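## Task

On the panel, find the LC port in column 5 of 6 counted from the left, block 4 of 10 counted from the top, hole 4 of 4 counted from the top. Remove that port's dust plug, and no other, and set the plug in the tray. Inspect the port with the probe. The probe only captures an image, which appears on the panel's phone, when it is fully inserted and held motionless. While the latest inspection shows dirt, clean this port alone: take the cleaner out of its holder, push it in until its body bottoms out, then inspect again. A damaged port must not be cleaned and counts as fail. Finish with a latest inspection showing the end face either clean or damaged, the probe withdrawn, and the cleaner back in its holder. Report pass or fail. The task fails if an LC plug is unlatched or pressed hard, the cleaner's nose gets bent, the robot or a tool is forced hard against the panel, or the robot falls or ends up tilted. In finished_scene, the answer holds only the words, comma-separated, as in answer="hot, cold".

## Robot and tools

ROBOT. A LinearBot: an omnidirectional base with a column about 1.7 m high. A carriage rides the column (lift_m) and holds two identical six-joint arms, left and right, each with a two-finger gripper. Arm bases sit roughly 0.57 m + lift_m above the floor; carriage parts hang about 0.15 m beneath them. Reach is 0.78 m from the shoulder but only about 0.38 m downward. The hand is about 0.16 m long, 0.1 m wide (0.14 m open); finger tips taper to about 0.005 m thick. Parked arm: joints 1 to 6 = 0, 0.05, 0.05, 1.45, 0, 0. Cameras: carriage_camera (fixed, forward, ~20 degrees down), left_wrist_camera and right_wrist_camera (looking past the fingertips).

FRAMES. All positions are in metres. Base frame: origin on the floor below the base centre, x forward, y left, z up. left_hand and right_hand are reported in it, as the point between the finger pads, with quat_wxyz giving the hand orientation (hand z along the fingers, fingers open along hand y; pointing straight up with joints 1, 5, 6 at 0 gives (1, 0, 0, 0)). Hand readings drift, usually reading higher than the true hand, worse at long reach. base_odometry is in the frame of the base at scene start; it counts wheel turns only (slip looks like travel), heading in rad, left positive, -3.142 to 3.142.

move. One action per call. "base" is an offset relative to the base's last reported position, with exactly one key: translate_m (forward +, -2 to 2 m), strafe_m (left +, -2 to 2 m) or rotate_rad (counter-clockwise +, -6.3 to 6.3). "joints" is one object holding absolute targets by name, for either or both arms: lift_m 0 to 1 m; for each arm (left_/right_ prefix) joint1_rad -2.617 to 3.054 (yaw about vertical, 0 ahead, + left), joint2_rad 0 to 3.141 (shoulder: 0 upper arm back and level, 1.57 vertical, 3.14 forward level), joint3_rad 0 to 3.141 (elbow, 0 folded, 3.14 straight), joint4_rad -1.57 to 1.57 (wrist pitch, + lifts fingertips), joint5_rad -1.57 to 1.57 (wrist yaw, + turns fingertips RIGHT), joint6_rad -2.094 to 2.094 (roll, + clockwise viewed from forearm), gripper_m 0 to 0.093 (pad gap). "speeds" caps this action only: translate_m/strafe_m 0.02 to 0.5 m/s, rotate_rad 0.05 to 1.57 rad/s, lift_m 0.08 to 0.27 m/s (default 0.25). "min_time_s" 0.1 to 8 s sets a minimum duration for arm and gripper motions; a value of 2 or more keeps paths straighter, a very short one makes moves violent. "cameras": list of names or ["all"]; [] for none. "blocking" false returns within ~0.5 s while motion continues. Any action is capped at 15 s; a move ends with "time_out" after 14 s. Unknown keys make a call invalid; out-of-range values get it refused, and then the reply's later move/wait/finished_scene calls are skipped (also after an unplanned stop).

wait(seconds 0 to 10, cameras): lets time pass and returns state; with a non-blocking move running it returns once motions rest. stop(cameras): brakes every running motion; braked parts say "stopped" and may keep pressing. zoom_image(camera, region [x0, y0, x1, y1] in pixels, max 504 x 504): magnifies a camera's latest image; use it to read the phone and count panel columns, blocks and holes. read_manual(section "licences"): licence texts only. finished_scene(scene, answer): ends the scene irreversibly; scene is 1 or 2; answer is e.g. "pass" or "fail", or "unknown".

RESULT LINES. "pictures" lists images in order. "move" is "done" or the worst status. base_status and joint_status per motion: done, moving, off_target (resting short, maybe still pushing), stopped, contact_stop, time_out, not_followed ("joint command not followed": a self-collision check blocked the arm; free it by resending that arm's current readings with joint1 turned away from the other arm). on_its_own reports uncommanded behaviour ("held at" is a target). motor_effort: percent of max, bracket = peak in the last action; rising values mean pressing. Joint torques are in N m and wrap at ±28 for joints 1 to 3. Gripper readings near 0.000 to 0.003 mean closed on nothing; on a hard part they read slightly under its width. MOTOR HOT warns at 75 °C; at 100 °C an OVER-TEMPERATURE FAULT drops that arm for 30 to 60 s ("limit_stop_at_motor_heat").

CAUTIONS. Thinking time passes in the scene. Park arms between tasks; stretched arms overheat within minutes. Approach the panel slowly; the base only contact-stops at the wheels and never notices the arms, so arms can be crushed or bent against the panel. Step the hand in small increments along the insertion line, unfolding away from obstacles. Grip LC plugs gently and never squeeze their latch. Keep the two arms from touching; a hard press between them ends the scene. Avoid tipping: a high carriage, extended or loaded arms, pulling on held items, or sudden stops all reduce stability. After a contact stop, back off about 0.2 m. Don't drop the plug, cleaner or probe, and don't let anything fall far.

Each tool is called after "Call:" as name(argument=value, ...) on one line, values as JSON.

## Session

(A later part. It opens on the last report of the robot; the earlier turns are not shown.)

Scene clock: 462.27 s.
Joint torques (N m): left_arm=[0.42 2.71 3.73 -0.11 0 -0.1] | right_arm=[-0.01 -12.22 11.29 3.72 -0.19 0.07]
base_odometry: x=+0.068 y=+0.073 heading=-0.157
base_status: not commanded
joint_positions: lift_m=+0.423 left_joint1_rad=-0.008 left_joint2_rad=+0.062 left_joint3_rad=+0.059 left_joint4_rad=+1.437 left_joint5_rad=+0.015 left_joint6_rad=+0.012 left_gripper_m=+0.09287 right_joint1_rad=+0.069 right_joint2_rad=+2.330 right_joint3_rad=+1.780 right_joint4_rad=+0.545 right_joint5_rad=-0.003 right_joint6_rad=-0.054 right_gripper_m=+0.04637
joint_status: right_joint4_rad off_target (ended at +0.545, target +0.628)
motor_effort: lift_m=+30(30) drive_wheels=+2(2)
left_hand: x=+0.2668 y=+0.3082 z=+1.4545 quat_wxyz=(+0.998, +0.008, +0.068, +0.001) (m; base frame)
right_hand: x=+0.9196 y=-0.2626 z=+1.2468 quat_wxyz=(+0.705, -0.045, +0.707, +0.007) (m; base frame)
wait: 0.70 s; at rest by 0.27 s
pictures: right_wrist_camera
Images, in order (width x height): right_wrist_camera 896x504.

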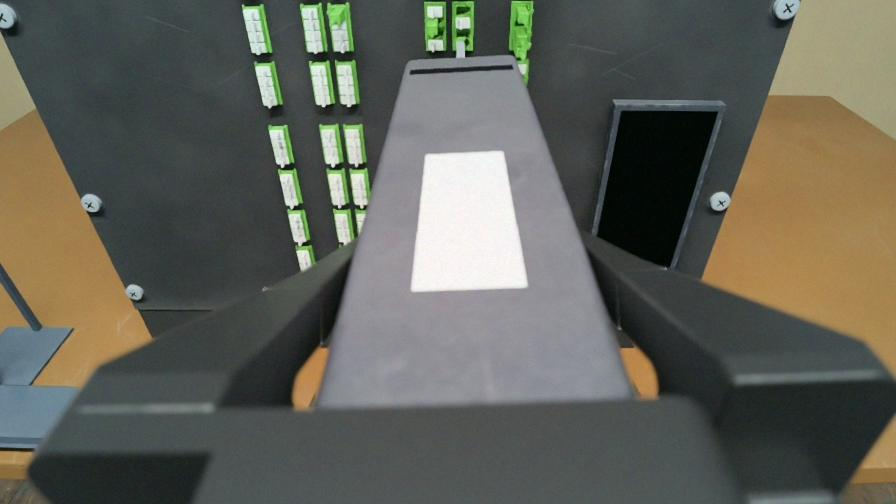

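Call:
move(joints={"right_joint4_rad":0.612,"right_joint2_rad":2.3535,"right_joint3_rad":1.8450}, min_time_s=1.0)

Call:
wait(seconds=0.7, cameras=["right_wrist_camera"])

Call:
zoom_image(camera="right_wrist_camera", region=[440, 10, 480, 60])

Scene clock: 464.33 s.
Joint torques (N m): left_arm=[0.42 2.71 3.71 -0.11 0 -0.1] | right_arm=[0.06 -12.05 12.14 3.5 -0.2 0.06]
move: off_target
base_odometry: x=+0.068 y=+0.073 heading=-0.157
base_status: not commanded
joint_positions: lift_m=+0.423 left_joint1_rad=-0.008 left_joint2_rad=+0.062 left_joint3_rad=+0.059 left_joint4_rad=+1.437 left_joint5_rad=+0.015 left_joint6_rad=+0.012 left_gripper_m=+0.09287 right_joint1_rad=+0.069 right_joint2_rad=+2.334 right_joint3_rad=+1.784 right_joint4_rad=+0.547 right_joint5_rad=-0.003 right_joint6_rad=-0.054 right_gripper_m=+0.04637
joint_status: right_joint3_rad off_target (ended at +1.784, target +1.845); right_joint4_rad off_target (ended at +0.547, target +0.612); the others done
motor_effort: lift_m=+30(30) drive_wheels=+2(2)
left_hand: x=+0.2668 y=+0.3082 z=+1.4545 quat_wxyz=(+0.998, +0.008, +0.068, +0.001) (m; base frame)
right_hand: x=+0.9205 y=-0.2625 z=+1.2462 quat_wxyz=(+0.706, -0.045, +0.707, +0.007) (m; base frame)
pictures: none

Scene clock: 465.03 s.
Joint torques (N m): left_arm=[0.42 2.71 3.71 -0.11 0 -0.1] | right_arm=[0.03 -12.11 12.11 3.51 -0.2 0.06]
base_odometry: x=+0.068 y=+0.073 heading=-0.157
base_status: not commanded
joint_positions: lift_m=+0.423 left_joint1_rad=-0.008 left_joint2_rad=+0.062 left_joint3_rad=+0.059 left_joint4_rad=+1.437 left_joint5_rad=+0.015 left_joint6_rad=+0.012 left_gripper_m=+0.09287 right_joint1_rad=+0.069 right_joint2_rad=+2.334 right_joint3_rad=+1.784 right_joint4_rad=+0.547 right_joint5_rad=-0.003 right_joint6_rad=-0.054 right_gripper_m=+0.04637
joint_status: right_joint3_rad off_target (ended at +1.784, target +1.845); right_joint4_rad off_target (ended at +0.547, target +0.612); the others done
motor_effort: lift_m=+30(30) drive_wheels=+2(2)
left_hand: x=+0.2668 y=+0.3082 z=+1.4545 quat_wxyz=(+0.998, +0.008, +0.068, +0.001) (m; base frame)
right_hand: x=+0.9205 y=-0.2625 z=+1.2462 quat_wxyz=(+0.706, -0.045, +0.707, +0.007) (m; base frame)
wait: 0.70 s; at rest by 0.27 s
pictures: right_wrist_camera
Images, in order (width x height): right_wrist_camera 896x504.

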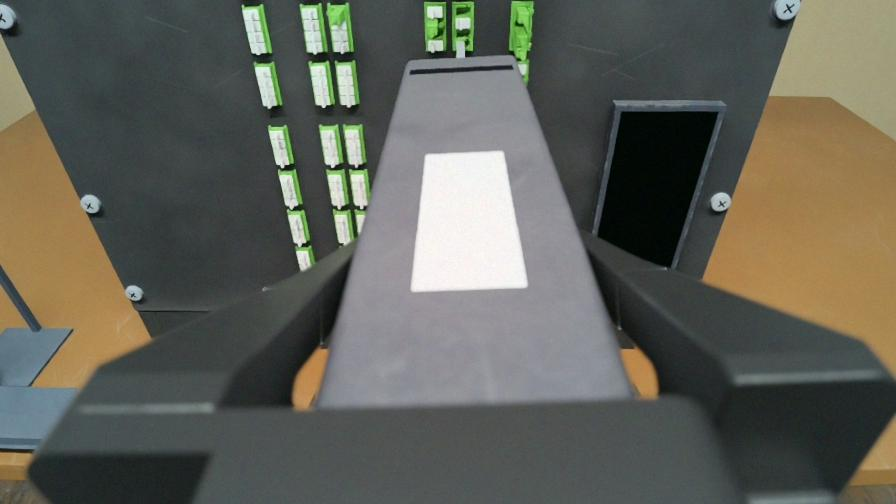

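Scaled by 10.080 from the camera's 896x504 image, which has a finer 1280x720 frame.

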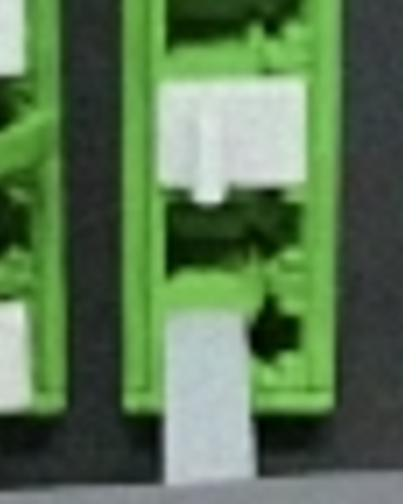

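Call:
move(joints={"right_joint2_rad":2.306,"right_joint3_rad":1.8075,"right_joint4_rad":0.612}, min_time_s=1.0)

Call:
move(base={"translate_m":-0.06}, speeds={"translate_m":0.04}, cameras=["carriage_camera","right_wrist_camera"])

Call:
zoom_image(camera="right_wrist_camera", region=[400, 0, 520, 70])

Scene clock: 467.07 s.
Joint torques (N m): left_arm=[0.42 2.71 3.71 -0.11 0 -0.1] | right_arm=[0.05 -16.53 9.26 3.5 -0.2 0.07]
move: off_target
base_odometry: x=+0.068 y=+0.073 heading=-0.157
base_status: not commanded
joint_positions: lift_m=+0.423 left_joint1_rad=-0.008 left_joint2_rad=+0.062 left_joint3_rad=+0.059 left_joint4_rad=+1.437 left_joint5_rad=+0.015 left_joint6_rad=+0.012 left_gripper_m=+0.09287 right_joint1_rad=+0.069 right_joint2_rad=+2.334 right_joint3_rad=+1.784 right_joint4_rad=+0.547 right_joint5_rad=-0.003 right_joint6_rad=-0.054 right_gripper_m=+0.04637
joint_status: right_joint4_rad off_target (ended at +0.547, target +0.612); the others done
motor_effort: lift_m=+29(30) drive_wheels=+2(2)
left_hand: x=+0.2668 y=+0.3082 z=+1.4545 quat_wxyz=(+0.998, +0.008, +0.068, +0.001) (m; base frame)
right_hand: x=+0.9205 y=-0.2625 z=+1.2462 quat_wxyz=(+0.706, -0.045, +0.707, +0.007) (m; base frame)
pictures: none

Scene clock: 469.10 s.
Joint torques (N m): left_arm=[0.42 2.73 3.7 -0.19 0.01 -0.1] | right_arm=[0.09 -16.42 9.17 3.54 -0.19 0.07]
move: done
base_odometry: x=+0.009 y=+0.082 heading=-0.157
base_status: done
joint_positions: lift_m=+0.423 left_joint1_rad=-0.008 left_joint2_rad=+0.062 left_joint3_rad=+0.059 left_joint4_rad=+1.444 left_joint5_rad=+0.014 left_joint6_rad=+0.012 left_gripper_m=+0.09287 right_joint1_rad=+0.069 right_joint2_rad=+2.334 right_joint3_rad=+1.784 right_joint4_rad=+0.544 right_joint5_rad=-0.003 right_joint6_rad=-0.054 right_gripper_m=+0.04637
joint_status: not commanded
motor_effort: lift_m=+30(30) drive_wheels=+0(9)
left_hand: x=+0.2652 y=+0.3083 z=+1.4547 quat_wxyz=(+0.998, +0.008, +0.065, +0.001) (m; base frame)
right_hand: x=+0.9205 y=-0.2625 z=+1.2454 quat_wxyz=(+0.705, -0.045, +0.708, +0.007) (m; base frame)
pictures: carriage_camera, right_wrist_camera
Images, in order (width x height): carriage_camera 896x504, right_wrist_camera 896x504.

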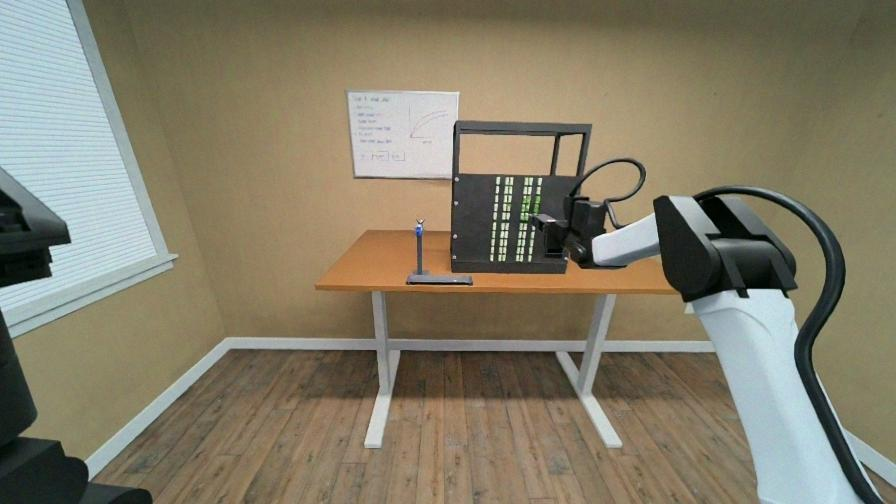

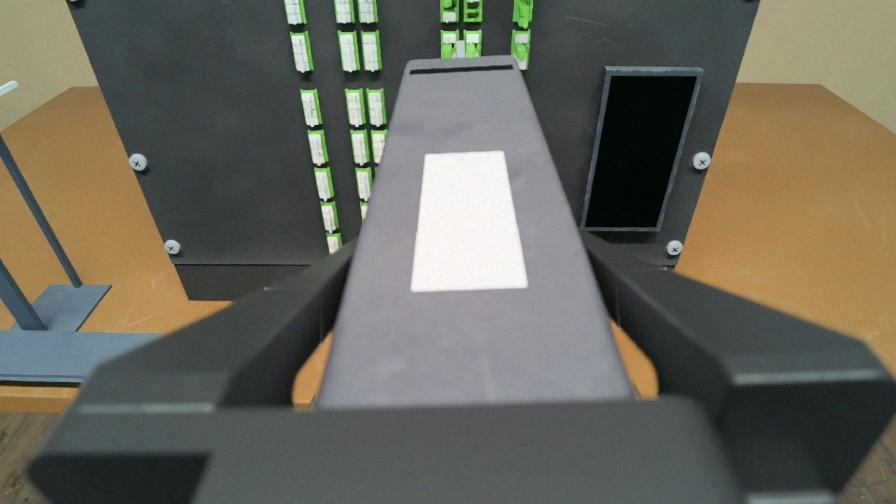

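Scaled by 4.200 from the camera's 896x504 image, which has a finer 1280x720 frame.

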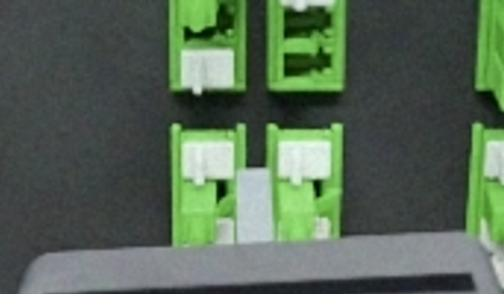

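Call:
move(joints={"right_joint1_rad":0.17,"right_joint2_rad":1.87,"right_joint3_rad":1.125,"right_joint4_rad":0.865,"left_joint1_rad":-0.49,"left_joint2_rad":2.75,"left_joint3_rad":2.01,"left_joint4_rad":1.23,"left_joint5_rad":0.12,"left_joint6_rad":0}, min_time_s=4)

Call:
wait(seconds=0.7, cameras=["left_wrist_camera","right_wrist_camera"])

Scene clock: 474.57 s.
Joint torques (N m): left_arm=[-0.84 -13.04 6.93 1.32 0.26 -0.1] | right_arm=[0.95 -15.72 6.69 3.68 -0.18 0.06]
move: off_target
base_odometry: x=+0.009 y=+0.082 heading=-0.157
base_status: not commanded
joint_positions: lift_m=+0.423 left_joint1_rad=-0.483 left_joint2_rad=+2.720 left_joint3_rad=+1.989 left_joint4_rad=+1.244 left_joint5_rad=+0.105 left_joint6_rad=+0.012 left_gripper_m=+0.09287 right_joint1_rad=+0.164 right_joint2_rad=+1.932 right_joint3_rad=+1.126 right_joint4_rad=+0.786 right_joint5_rad=-0.004 right_joint6_rad=-0.054 right_gripper_m=+0.04637
joint_status: right_joint4_rad off_target (ended at +0.786, target +0.865); the others done
motor_effort: lift_m=+30(30) drive_wheels=+1(1)
left_hand: x=+0.8417 y=-0.0297 z=+1.2434 quat_wxyz=(+0.832, +0.167, +0.478, -0.227) (m; base frame)
right_hand: x=+0.7978 y=-0.2168 z=+1.2402 quat_wxyz=(+0.699, -0.079, +0.710, +0.040) (m; base frame)
pictures: none

Scene clock: 475.27 s.
Joint torques (N m): left_arm=[-0.84 -13.07 6.93 1.31 0.26 -0.1] | right_arm=[0.99 -15.73 6.67 3.69 -0.18 0.07]
base_odometry: x=+0.009 y=+0.082 heading=-0.157
base_status: not commanded
joint_positions: lift_m=+0.423 left_joint1_rad=-0.483 left_joint2_rad=+2.720 left_joint3_rad=+1.989 left_joint4_rad=+1.244 left_joint5_rad=+0.105 left_joint6_rad=+0.012 left_gripper_m=+0.09287 right_joint1_rad=+0.164 right_joint2_rad=+1.932 right_joint3_rad=+1.126 right_joint4_rad=+0.786 right_joint5_rad=-0.004 right_joint6_rad=-0.054 right_gripper_m=+0.04637
joint_status: right_joint4_rad off_target (ended at +0.786, target +0.865); the others done
motor_effort: lift_m=+29(30) drive_wheels=+1(1)
left_hand: x=+0.8417 y=-0.0297 z=+1.2434 quat_wxyz=(+0.832, +0.167, +0.478, -0.227) (m; base frame)
right_hand: x=+0.7978 y=-0.2168 z=+1.2402 quat_wxyz=(+0.699, -0.079, +0.710, +0.040) (m; base frame)
wait: 0.70 s; at rest by 0.27 s
pictures: left_wrist_camera, right_wrist_camera
Images, in order (width x height): left_wrist_camera 896x504, right_wrist_camera 896x504.

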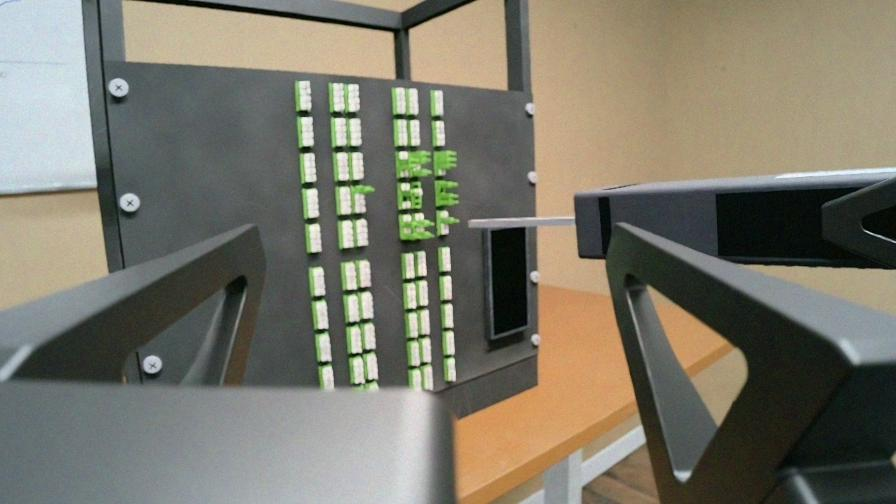

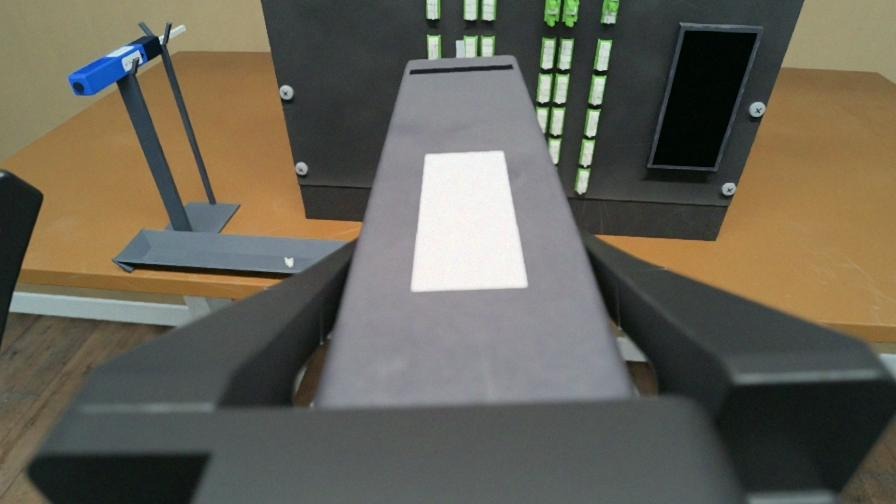

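Call:
zoom_image(camera="left_wrist_camera", region=[460, 205, 500, 240])

Call:
zoom_image(camera="left_wrist_camera", region=[460, 190, 620, 270])

Call:
zoom_image(camera="right_wrist_camera", region=[440, 20, 480, 60])

Scaled by 12.600 from the camera's 896x504 image, which has a finer 1280x720 frame.

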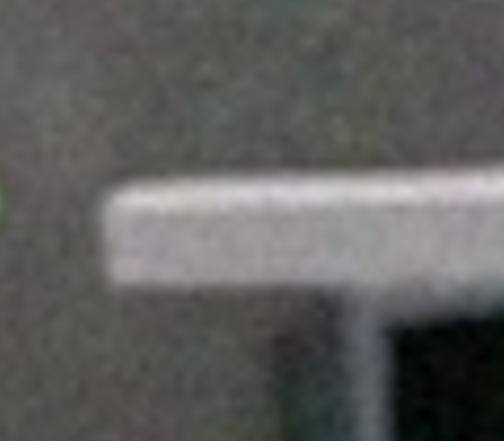

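Scaled by 3.150 from the camera's 896x504 image, which has a finer 1280x720 frame.

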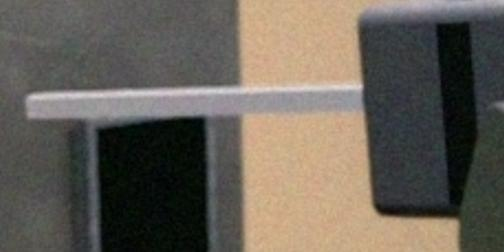

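Scaled by 12.600 from the camera's 896x504 image, which has a finer 1280x720 frame.

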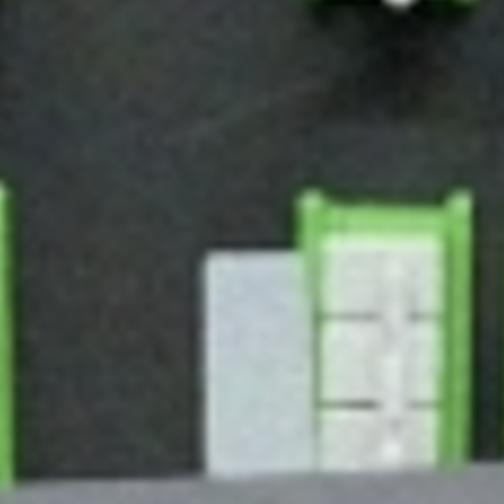

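Call:
move(joints={"right_joint1_rad":0.067,"right_joint2_rad":2.333,"right_joint3_rad":1.827,"right_joint4_rad":0.604,"right_joint5_rad":-0.008,"left_joint1_rad":-0.49,"left_joint2_rad":2.75,"left_joint3_rad":2.01,"left_joint4_rad":1.23,"left_joint5_rad":0.12}, min_time_s=4)

Call:
move(base={"translate_m":0.043}, speeds={"translate_m":0.03})

Call:
wait(seconds=0.7, cameras=["left_wrist_camera","right_wrist_camera"])

Call:
zoom_image(camera="right_wrist_camera", region=[430, 0, 490, 60])

Call:
zoom_image(camera="left_wrist_camera", region=[420, 180, 460, 220])

Scene clock: 482.17 s.
Joint torques (N m): left_arm=[-0.84 -13.08 6.93 1.31 0.25 -0.1] | right_arm=[-0.28 -12.68 11.47 3.42 -0.14 0.07]
move: off_target
base_odometry: x=+0.009 y=+0.082 heading=-0.157
base_status: not commanded
joint_positions: lift_m=+0.423 left_joint1_rad=-0.483 left_joint2_rad=+2.720 left_joint3_rad=+1.989 left_joint4_rad=+1.244 left_joint5_rad=+0.106 left_joint6_rad=+0.012 left_gripper_m=+0.09287 right_joint1_rad=+0.073 right_joint2_rad=+2.321 right_joint3_rad=+1.775 right_joint4_rad=+0.547 right_joint5_rad=-0.004 right_joint6_rad=-0.054 right_gripper_m=+0.04637
joint_status: right_joint4_rad off_target (ended at +0.547, target +0.604); the others done
motor_effort: lift_m=+29(30) drive_wheels=+1(1)
left_hand: x=+0.8416 y=-0.0298 z=+1.2434 quat_wxyz=(+0.832, +0.168, +0.478, -0.227) (m; base frame)
right_hand: x=+0.9181 y=-0.2600 z=+1.2508 quat_wxyz=(+0.707, -0.046, +0.705, +0.008) (m; base frame)
pictures: none

Scene clock: 484.10 s.
Joint torques (N m): left_arm=[-0.66 -13.19 6.87 1.35 0.25 -0.1] | right_arm=[-0.25 -13.01 11.25 3.48 -0.14 0.06]
move: done
base_odometry: x=+0.051 y=+0.076 heading=-0.157
base_status: done
joint_positions: lift_m=+0.423 left_joint1_rad=-0.485 left_joint2_rad=+2.721 left_joint3_rad=+1.990 left_joint4_rad=+1.240 left_joint5_rad=+0.107 left_joint6_rad=+0.012 left_gripper_m=+0.09287 right_joint1_rad=+0.073 right_joint2_rad=+2.323 right_joint3_rad=+1.777 right_joint4_rad=+0.539 right_joint5_rad=-0.004 right_joint6_rad=-0.054 right_gripper_m=+0.04637
joint_status: not commanded
motor_effort: lift_m=+29(30) drive_wheels=-2(7)
left_hand: x=+0.8412 y=-0.0315 z=+1.2425 quat_wxyz=(+0.831, +0.169, +0.479, -0.228) (m; base frame)
right_hand: x=+0.9185 y=-0.2601 z=+1.2486 quat_wxyz=(+0.705, -0.046, +0.708, +0.008) (m; base frame)
pictures: none

Scene clock: 484.80 s.
Joint torques (N m): left_arm=[-0.64 -13.16 6.83 1.35 0.25 -0.1] | right_arm=[-0.25 -12.88 11.25 3.54 -0.14 0.06]
base_odometry: x=+0.051 y=+0.076 heading=-0.157
base_status: done
joint_positions: lift_m=+0.423 left_joint1_rad=-0.485 left_joint2_rad=+2.721 left_joint3_rad=+1.990 left_joint4_rad=+1.239 left_joint5_rad=+0.107 left_joint6_rad=+0.012 left_gripper_m=+0.09287 right_joint1_rad=+0.073 right_joint2_rad=+2.323 right_joint3_rad=+1.777 right_joint4_rad=+0.538 right_joint5_rad=-0.004 right_joint6_rad=-0.054 right_gripper_m=+0.04637
joint_status: not commanded
motor_effort: lift_m=+30(30) drive_wheels=-2(7)
left_hand: x=+0.8413 y=-0.0316 z=+1.2424 quat_wxyz=(+0.831, +0.169, +0.479, -0.228) (m; base frame)
right_hand: x=+0.9185 y=-0.2601 z=+1.2483 quat_wxyz=(+0.704, -0.046, +0.708, +0.008) (m; base frame)
wait: 0.70 s; at rest by 0.27 s
pictures: left_wrist_camera, right_wrist_camera
Images, in order (width x height): left_wrist_camera 896x504, right_wrist_camera 896x504.

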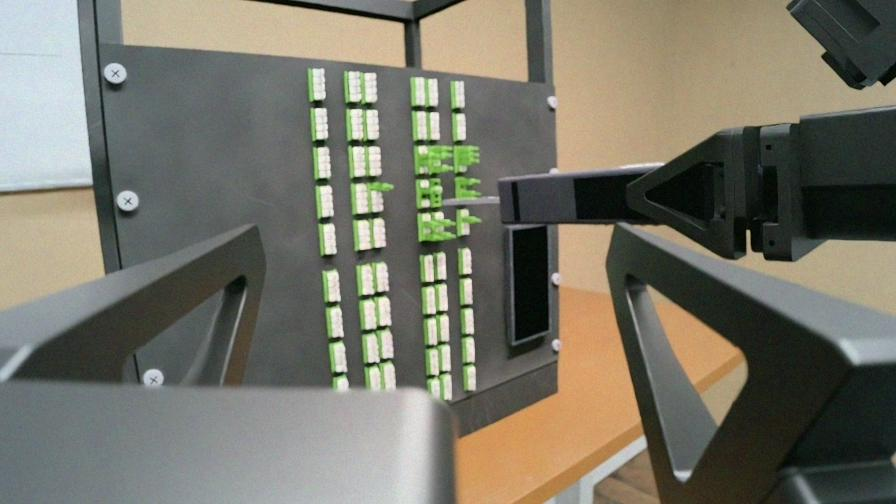

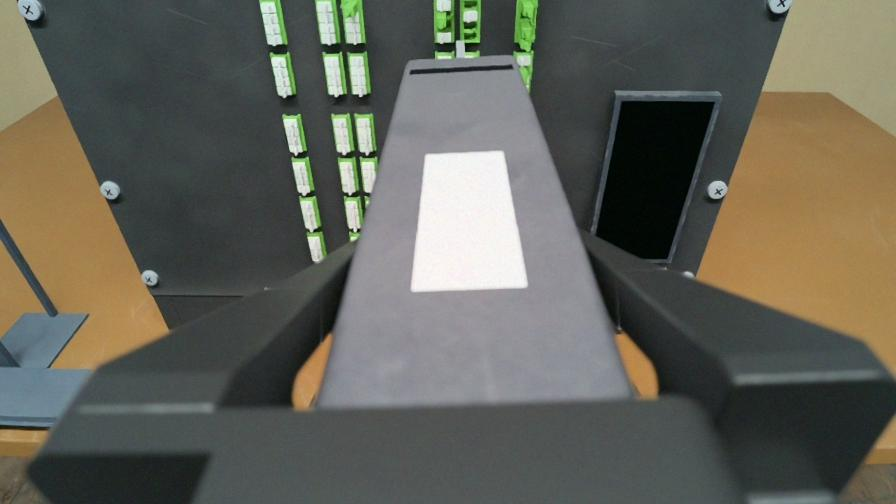

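Scaled by 8.400 from the camera's 896x504 image, which has a finer 1280x720 frame.

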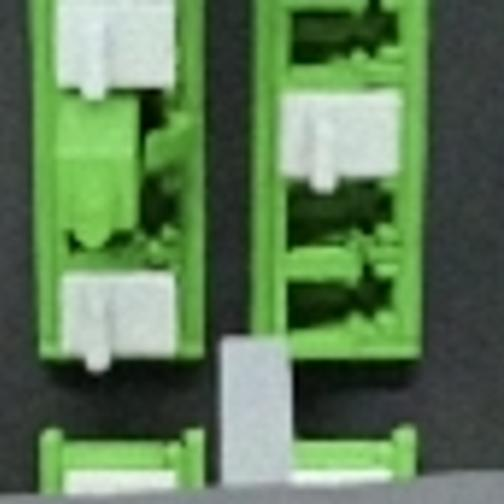

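Scaled by 12.600 from the camera's 896x504 image, which has a finer 1280x720 frame.

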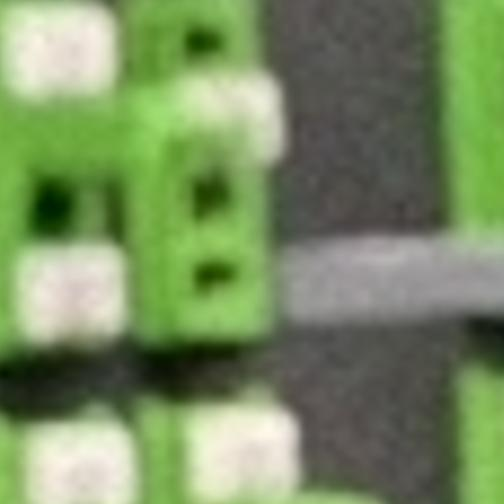

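Call:
move(joints={"right_joint1_rad":0.0625})

Call:
move(base={"translate_m":0.008}, speeds={"translate_m":0.03})

Call:
wait(seconds=0.7, cameras=["left_wrist_camera","right_wrist_camera"])

Call:
zoom_image(camera="right_wrist_camera", region=[430, 0, 490, 60])

Call:
zoom_image(camera="left_wrist_camera", region=[420, 180, 460, 220])

Scene clock: 485.90 s.
Joint torques (N m): left_arm=[-0.62 -13.15 6.84 1.35 0.25 -0.1] | right_arm=[-0.29 -12.93 11.26 3.52 -0.15 0.05]
move: done
base_odometry: x=+0.051 y=+0.076 heading=-0.157
base_status: not commanded
joint_positions: lift_m=+0.423 left_joint1_rad=-0.485 left_joint2_rad=+2.721 left_joint3_rad=+1.990 left_joint4_rad=+1.239 left_joint5_rad=+0.107 left_joint6_rad=+0.012 left_gripper_m=+0.09287 right_joint1_rad=+0.069 right_joint2_rad=+2.323 right_joint3_rad=+1.777 right_joint4_rad=+0.538 right_joint5_rad=-0.004 right_joint6_rad=-0.054 right_gripper_m=+0.04637
joint_status: all done
motor_effort: lift_m=+30(30) drive_wheels=-2(2)
left_hand: x=+0.8413 y=-0.0316 z=+1.2424 quat_wxyz=(+0.831, +0.169, +0.479, -0.228) (m; base frame)
right_hand: x=+0.9187 y=-0.2630 z=+1.2483 quat_wxyz=(+0.704, -0.045, +0.708, +0.007) (m; base frame)
pictures: none

Scene clock: 486.60 s.
Joint torques (N m): left_arm=[-0.62 -13.31 6.79 1.38 0.25 -0.1] | right_arm=[-0.35 -12.96 11.07 3.54 -0.15 0.07]
move: done
base_odometry: x=+0.059 y=+0.075 heading=-0.156
base_status: done
joint_positions: lift_m=+0.423 left_joint1_rad=-0.485 left_joint2_rad=+2.722 left_joint3_rad=+1.990 left_joint4_rad=+1.237 left_joint5_rad=+0.107 left_joint6_rad=+0.012 left_gripper_m=+0.09287 right_joint1_rad=+0.069 right_joint2_rad=+2.325 right_joint3_rad=+1.779 right_joint4_rad=+0.537 right_joint5_rad=-0.004 right_joint6_rad=-0.054 right_gripper_m=+0.04637
joint_status: not commanded
motor_effort: lift_m=+30(30) drive_wheels=+3(8)
left_hand: x=+0.8416 y=-0.0318 z=+1.2412 quat_wxyz=(+0.830, +0.169, +0.480, -0.228) (m; base frame)
right_hand: x=+0.9190 y=-0.2630 z=+1.2473 quat_wxyz=(+0.704, -0.045, +0.709, +0.007) (m; base frame)
pictures: none

Scene clock: 487.30 s.
Joint torques (N m): left_arm=[-0.62 -13.29 6.84 1.37 0.25 -0.1] | right_arm=[-0.36 -13.04 11.17 3.56 -0.15 0.06]
base_odometry: x=+0.059 y=+0.075 heading=-0.156
base_status: done
joint_positions: lift_m=+0.423 left_joint1_rad=-0.485 left_joint2_rad=+2.722 left_joint3_rad=+1.990 left_joint4_rad=+1.237 left_joint5_rad=+0.107 left_joint6_rad=+0.012 left_gripper_m=+0.09287 right_joint1_rad=+0.069 right_joint2_rad=+2.325 right_joint3_rad=+1.779 right_joint4_rad=+0.537 right_joint5_rad=-0.004 right_joint6_rad=-0.054 right_gripper_m=+0.04637
joint_status: not commanded
motor_effort: lift_m=+30(30) drive_wheels=+3(8)
left_hand: x=+0.8416 y=-0.0318 z=+1.2412 quat_wxyz=(+0.830, +0.169, +0.480, -0.228) (m; base frame)
right_hand: x=+0.9190 y=-0.2630 z=+1.2472 quat_wxyz=(+0.704, -0.045, +0.709, +0.007) (m; base frame)
wait: 0.70 s; at rest by 0.27 s
pictures: left_wrist_camera, right_wrist_camera
Images, in order (width x height): left_wrist_camera 896x504, right_wrist_camera 896x504.

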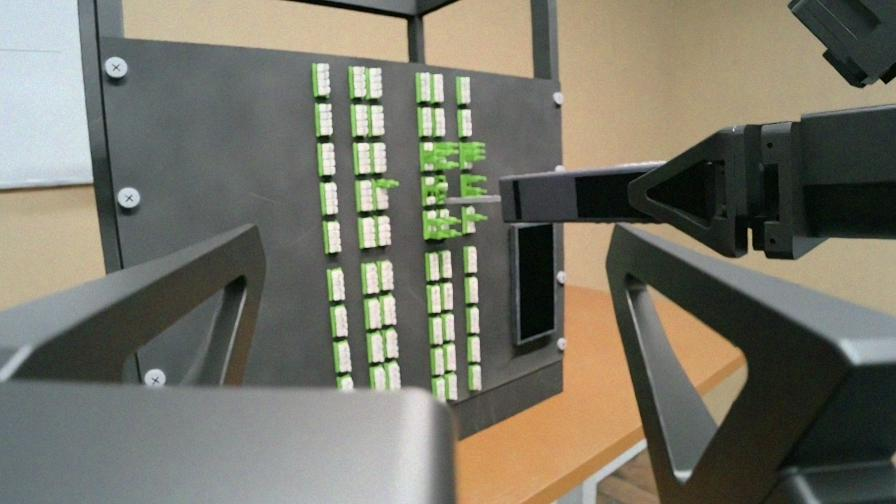

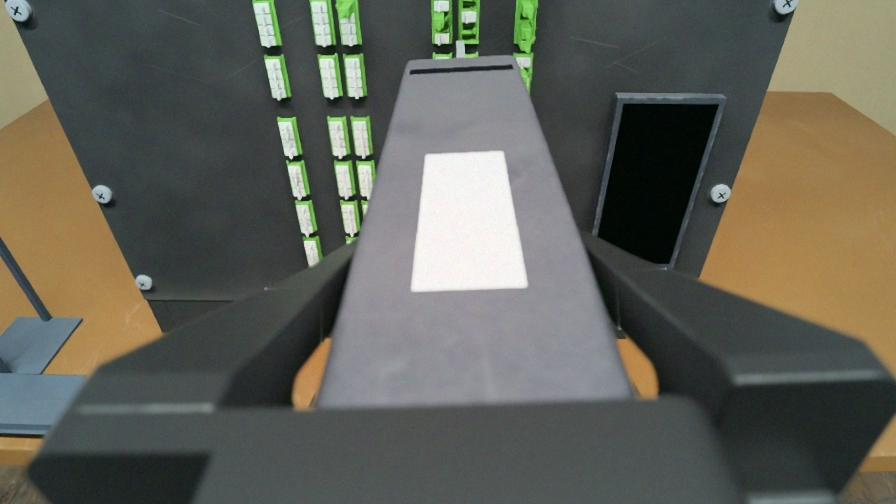

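Scaled by 8.400 from the camera's 896x504 image, which has a finer 1280x720 frame.

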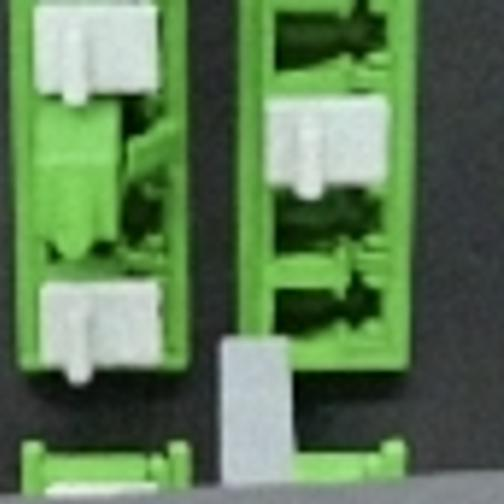

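Scaled by 12.600 from the camera's 896x504 image, which has a finer 1280x720 frame.

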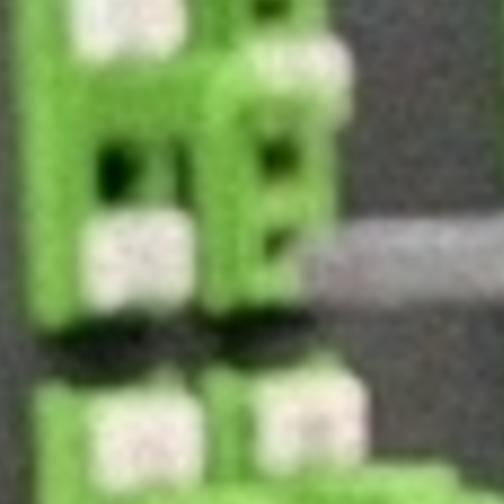

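Call:
move(joints={"right_joint5_rad":0.0165,"right_joint4_rad":0.6215})

Call:
wait(seconds=0.7, cameras=["left_wrist_camera","right_wrist_camera"])

Call:
zoom_image(camera="right_wrist_camera", region=[440, 10, 480, 60])

Call:
zoom_image(camera="left_wrist_camera", region=[430, 180, 460, 210])

Scene clock: 488.33 s.
Joint torques (N m): left_arm=[-0.62 -13.29 6.84 1.38 0.25 -0.1] | right_arm=[-0.28 -13.09 11.11 3.67 0.01 0.07]
move: off_target
base_odometry: x=+0.059 y=+0.075 heading=-0.156
base_status: not commanded
joint_positions: lift_m=+0.423 left_joint1_rad=-0.485 left_joint2_rad=+2.722 left_joint3_rad=+1.990 left_joint4_rad=+1.237 left_joint5_rad=+0.107 left_joint6_rad=+0.012 left_gripper_m=+0.09287 right_joint1_rad=+0.069 right_joint2_rad=+2.325 right_joint3_rad=+1.779 right_joint4_rad=+0.542 right_joint5_rad=+0.007 right_joint6_rad=-0.054 right_gripper_m=+0.04637
joint_status: right_joint4_rad off_target (ended at +0.542, target +0.622); the others done
motor_effort: lift_m=+29(30) drive_wheels=+3(3)
left_hand: x=+0.8416 y=-0.0318 z=+1.2412 quat_wxyz=(+0.830, +0.169, +0.480, -0.228) (m; base frame)
right_hand: x=+0.9191 y=-0.2650 z=+1.2485 quat_wxyz=(+0.706, -0.041, +0.708, +0.003) (m; base frame)
pictures: none

Scene clock: 489.03 s.
Joint torques (N m): left_arm=[-0.62 -13.29 6.84 1.38 0.24 -0.1] | right_arm=[-0.25 -13.05 11.11 3.66 0 0.08]
base_odometry: x=+0.059 y=+0.075 heading=-0.156
base_status: not commanded
joint_positions: lift_m=+0.423 left_joint1_rad=-0.485 left_joint2_rad=+2.722 left_joint3_rad=+1.990 left_joint4_rad=+1.237 left_joint5_rad=+0.107 left_joint6_rad=+0.012 left_gripper_m=+0.09287 right_joint1_rad=+0.069 right_joint2_rad=+2.325 right_joint3_rad=+1.779 right_joint4_rad=+0.542 right_joint5_rad=+0.008 right_joint6_rad=-0.054 right_gripper_m=+0.04637
joint_status: right_joint4_rad off_target (ended at +0.542, target +0.622); the others done
motor_effort: lift_m=+30(30) drive_wheels=+3(3)
left_hand: x=+0.8416 y=-0.0318 z=+1.2412 quat_wxyz=(+0.830, +0.169, +0.480, -0.228) (m; base frame)
right_hand: x=+0.9192 y=-0.2651 z=+1.2486 quat_wxyz=(+0.706, -0.041, +0.707, +0.002) (m; base frame)
wait: 0.70 s; at rest by 0.27 s
pictures: left_wrist_camera, right_wrist_camera
Images, in order (width x height): left_wrist_camera 896x504, right_wrist_camera 896x504.

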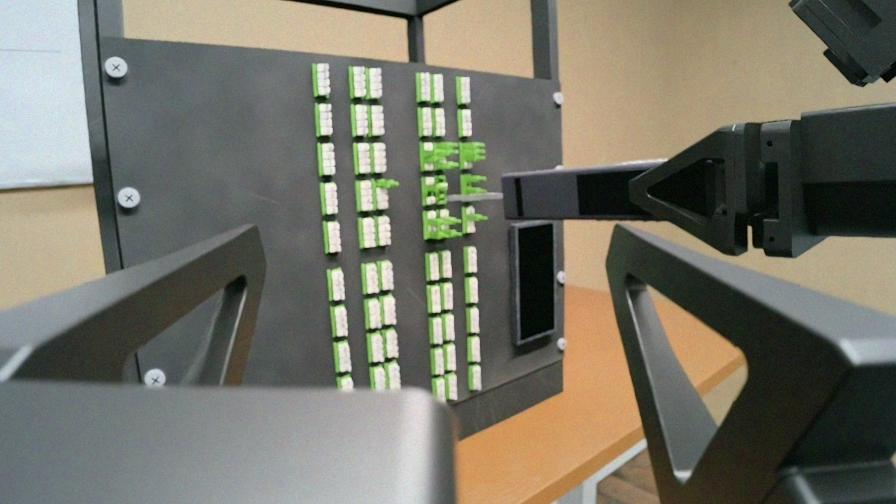

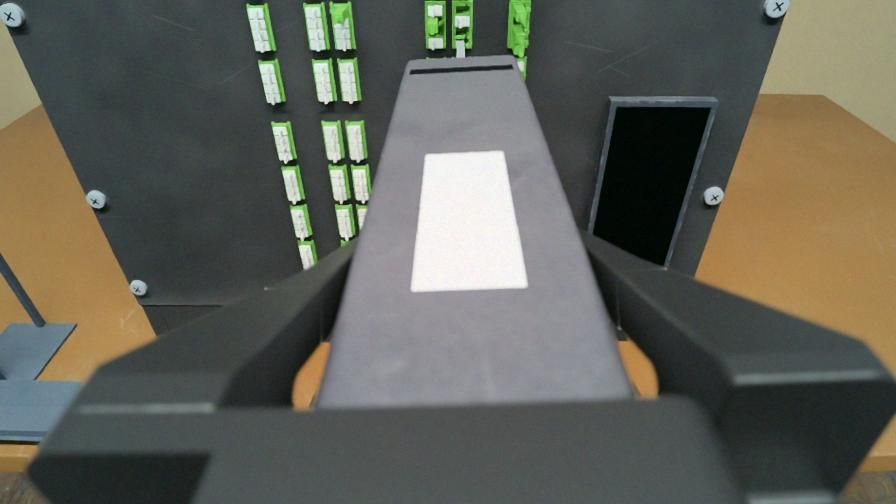

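Scaled by 10.080 from the camera's 896x504 image, which has a finer 1280x720 frame.

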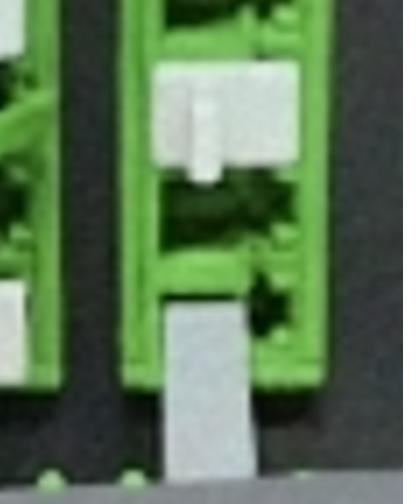

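Scaled by 16.800 from the camera's 896x504 image, which has a finer 1280x720 frame.

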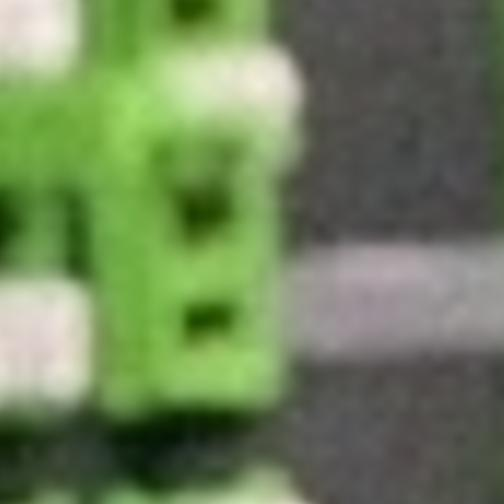

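Call:
move(joints={"right_joint5_rad":-0.0035,"right_joint4_rad":0.598})

Call:
move(base={"translate_m":0.005}, speeds={"translate_m":0.02})

Call:
wait(seconds=0.7, cameras=["left_wrist_camera","right_wrist_camera"])

Call:
zoom_image(camera="right_wrist_camera", region=[440, 10, 480, 60])

Call:
zoom_image(camera="left_wrist_camera", region=[430, 180, 460, 210])

Scene clock: 490.30 s.
Joint torques (N m): left_arm=[-0.62 -13.29 6.84 1.38 0.25 -0.1] | right_arm=[-0.35 -13.09 11.11 3.43 -0.18 0.06]
move: off_target
base_odometry: x=+0.059 y=+0.075 heading=-0.156
base_status: not commanded
joint_positions: lift_m=+0.423 left_joint1_rad=-0.485 left_joint2_rad=+2.722 left_joint3_rad=+1.990 left_joint4_rad=+1.237 left_joint5_rad=+0.107 left_joint6_rad=+0.012 left_gripper_m=+0.09287 right_joint1_rad=+0.069 right_joint2_rad=+2.325 right_joint3_rad=+1.779 right_joint4_rad=+0.541 right_joint5_rad=+0.006 right_joint6_rad=-0.054 right_gripper_m=+0.04637
joint_status: right_joint4_rad off_target (ended at +0.541, target +0.598); the others done
motor_effort: lift_m=+30(30) drive_wheels=+3(3)
left_hand: x=+0.8416 y=-0.0318 z=+1.2412 quat_wxyz=(+0.830, +0.169, +0.480, -0.228) (m; base frame)
right_hand: x=+0.9191 y=-0.2647 z=+1.2482 quat_wxyz=(+0.705, -0.042, +0.708, +0.003) (m; base frame)
pictures: none

Scene clock: 490.93 s.
Joint torques (N m): left_arm=[-0.59 -13.29 6.8 1.39 0.25 -0.1] | right_arm=[-0.17 -13.05 10.95 3.52 -0.2 0.07]
move: done
base_odometry: x=+0.064 y=+0.074 heading=-0.156
base_status: done
joint_positions: lift_m=+0.423 left_joint1_rad=-0.486 left_joint2_rad=+2.722 left_joint3_rad=+1.991 left_joint4_rad=+1.236 left_joint5_rad=+0.107 left_joint6_rad=+0.012 left_gripper_m=+0.09287 right_joint1_rad=+0.069 right_joint2_rad=+2.325 right_joint3_rad=+1.779 right_joint4_rad=+0.532 right_joint5_rad=+0.005 right_joint6_rad=-0.054 right_gripper_m=+0.04637
joint_status: not commanded
motor_effort: lift_m=+30(30) drive_wheels=+3(8)
left_hand: x=+0.8416 y=-0.0321 z=+1.2414 quat_wxyz=(+0.830, +0.169, +0.480, -0.228) (m; base frame)
right_hand: x=+0.9191 y=-0.2645 z=+1.2460 quat_wxyz=(+0.702, -0.042, +0.711, +0.003) (m; base frame)
pictures: none

Scene clock: 491.63 s.
Joint torques (N m): left_arm=[-0.59 -13.27 6.75 1.39 0.24 -0.1] | right_arm=[-0.31 -13.08 11.14 3.55 -0.18 0.06]
base_odometry: x=+0.064 y=+0.074 heading=-0.156
base_status: done
joint_positions: lift_m=+0.423 left_joint1_rad=-0.486 left_joint2_rad=+2.722 left_joint3_rad=+1.991 left_joint4_rad=+1.236 left_joint5_rad=+0.107 left_joint6_rad=+0.012 left_gripper_m=+0.09287 right_joint1_rad=+0.069 right_joint2_rad=+2.325 right_joint3_rad=+1.779 right_joint4_rad=+0.532 right_joint5_rad=+0.005 right_joint6_rad=-0.054 right_gripper_m=+0.04637
joint_status: not commanded
motor_effort: lift_m=+30(30) drive_wheels=+3(8)
left_hand: x=+0.8416 y=-0.0321 z=+1.2414 quat_wxyz=(+0.830, +0.169, +0.480, -0.228) (m; base frame)
right_hand: x=+0.9191 y=-0.2645 z=+1.2460 quat_wxyz=(+0.702, -0.042, +0.711, +0.003) (m; base frame)
wait: 0.70 s; at rest by 0.27 s
pictures: left_wrist_camera, right_wrist_camera
Images, in order (width x height): left_wrist_camera 896x504, right_wrist_camera 896x504.

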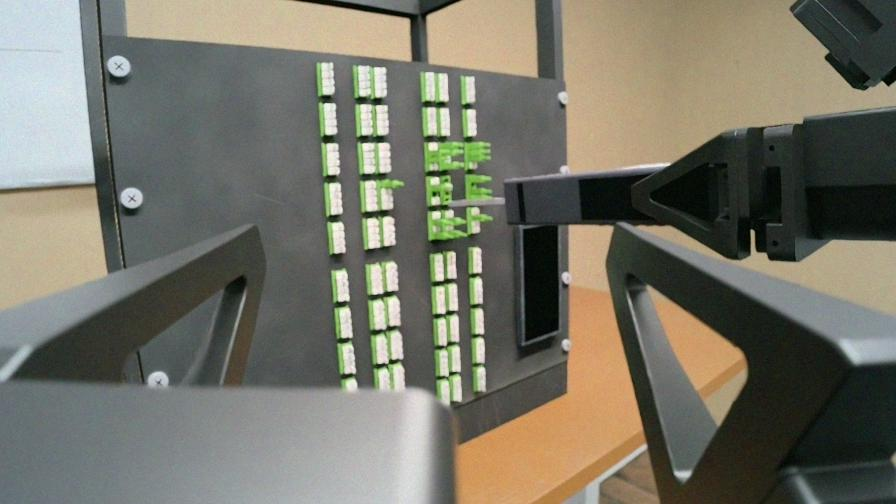

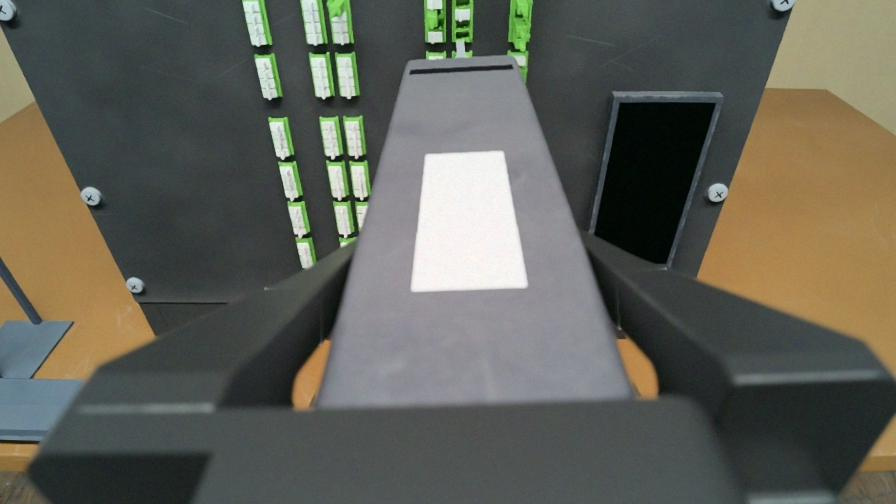

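Scaled by 10.080 from the camera's 896x504 image, which has a finer 1280x720 frame.

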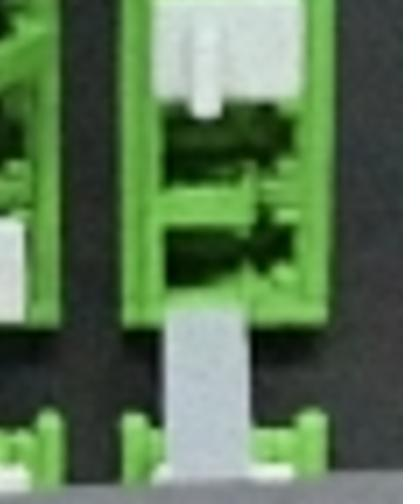

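Scaled by 16.800 from the camera's 896x504 image, which has a finer 1280x720 frame.

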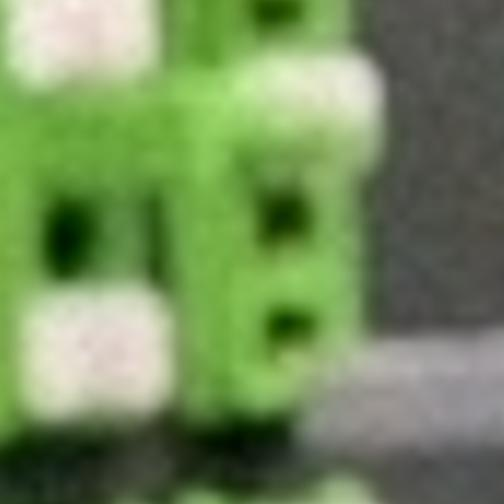

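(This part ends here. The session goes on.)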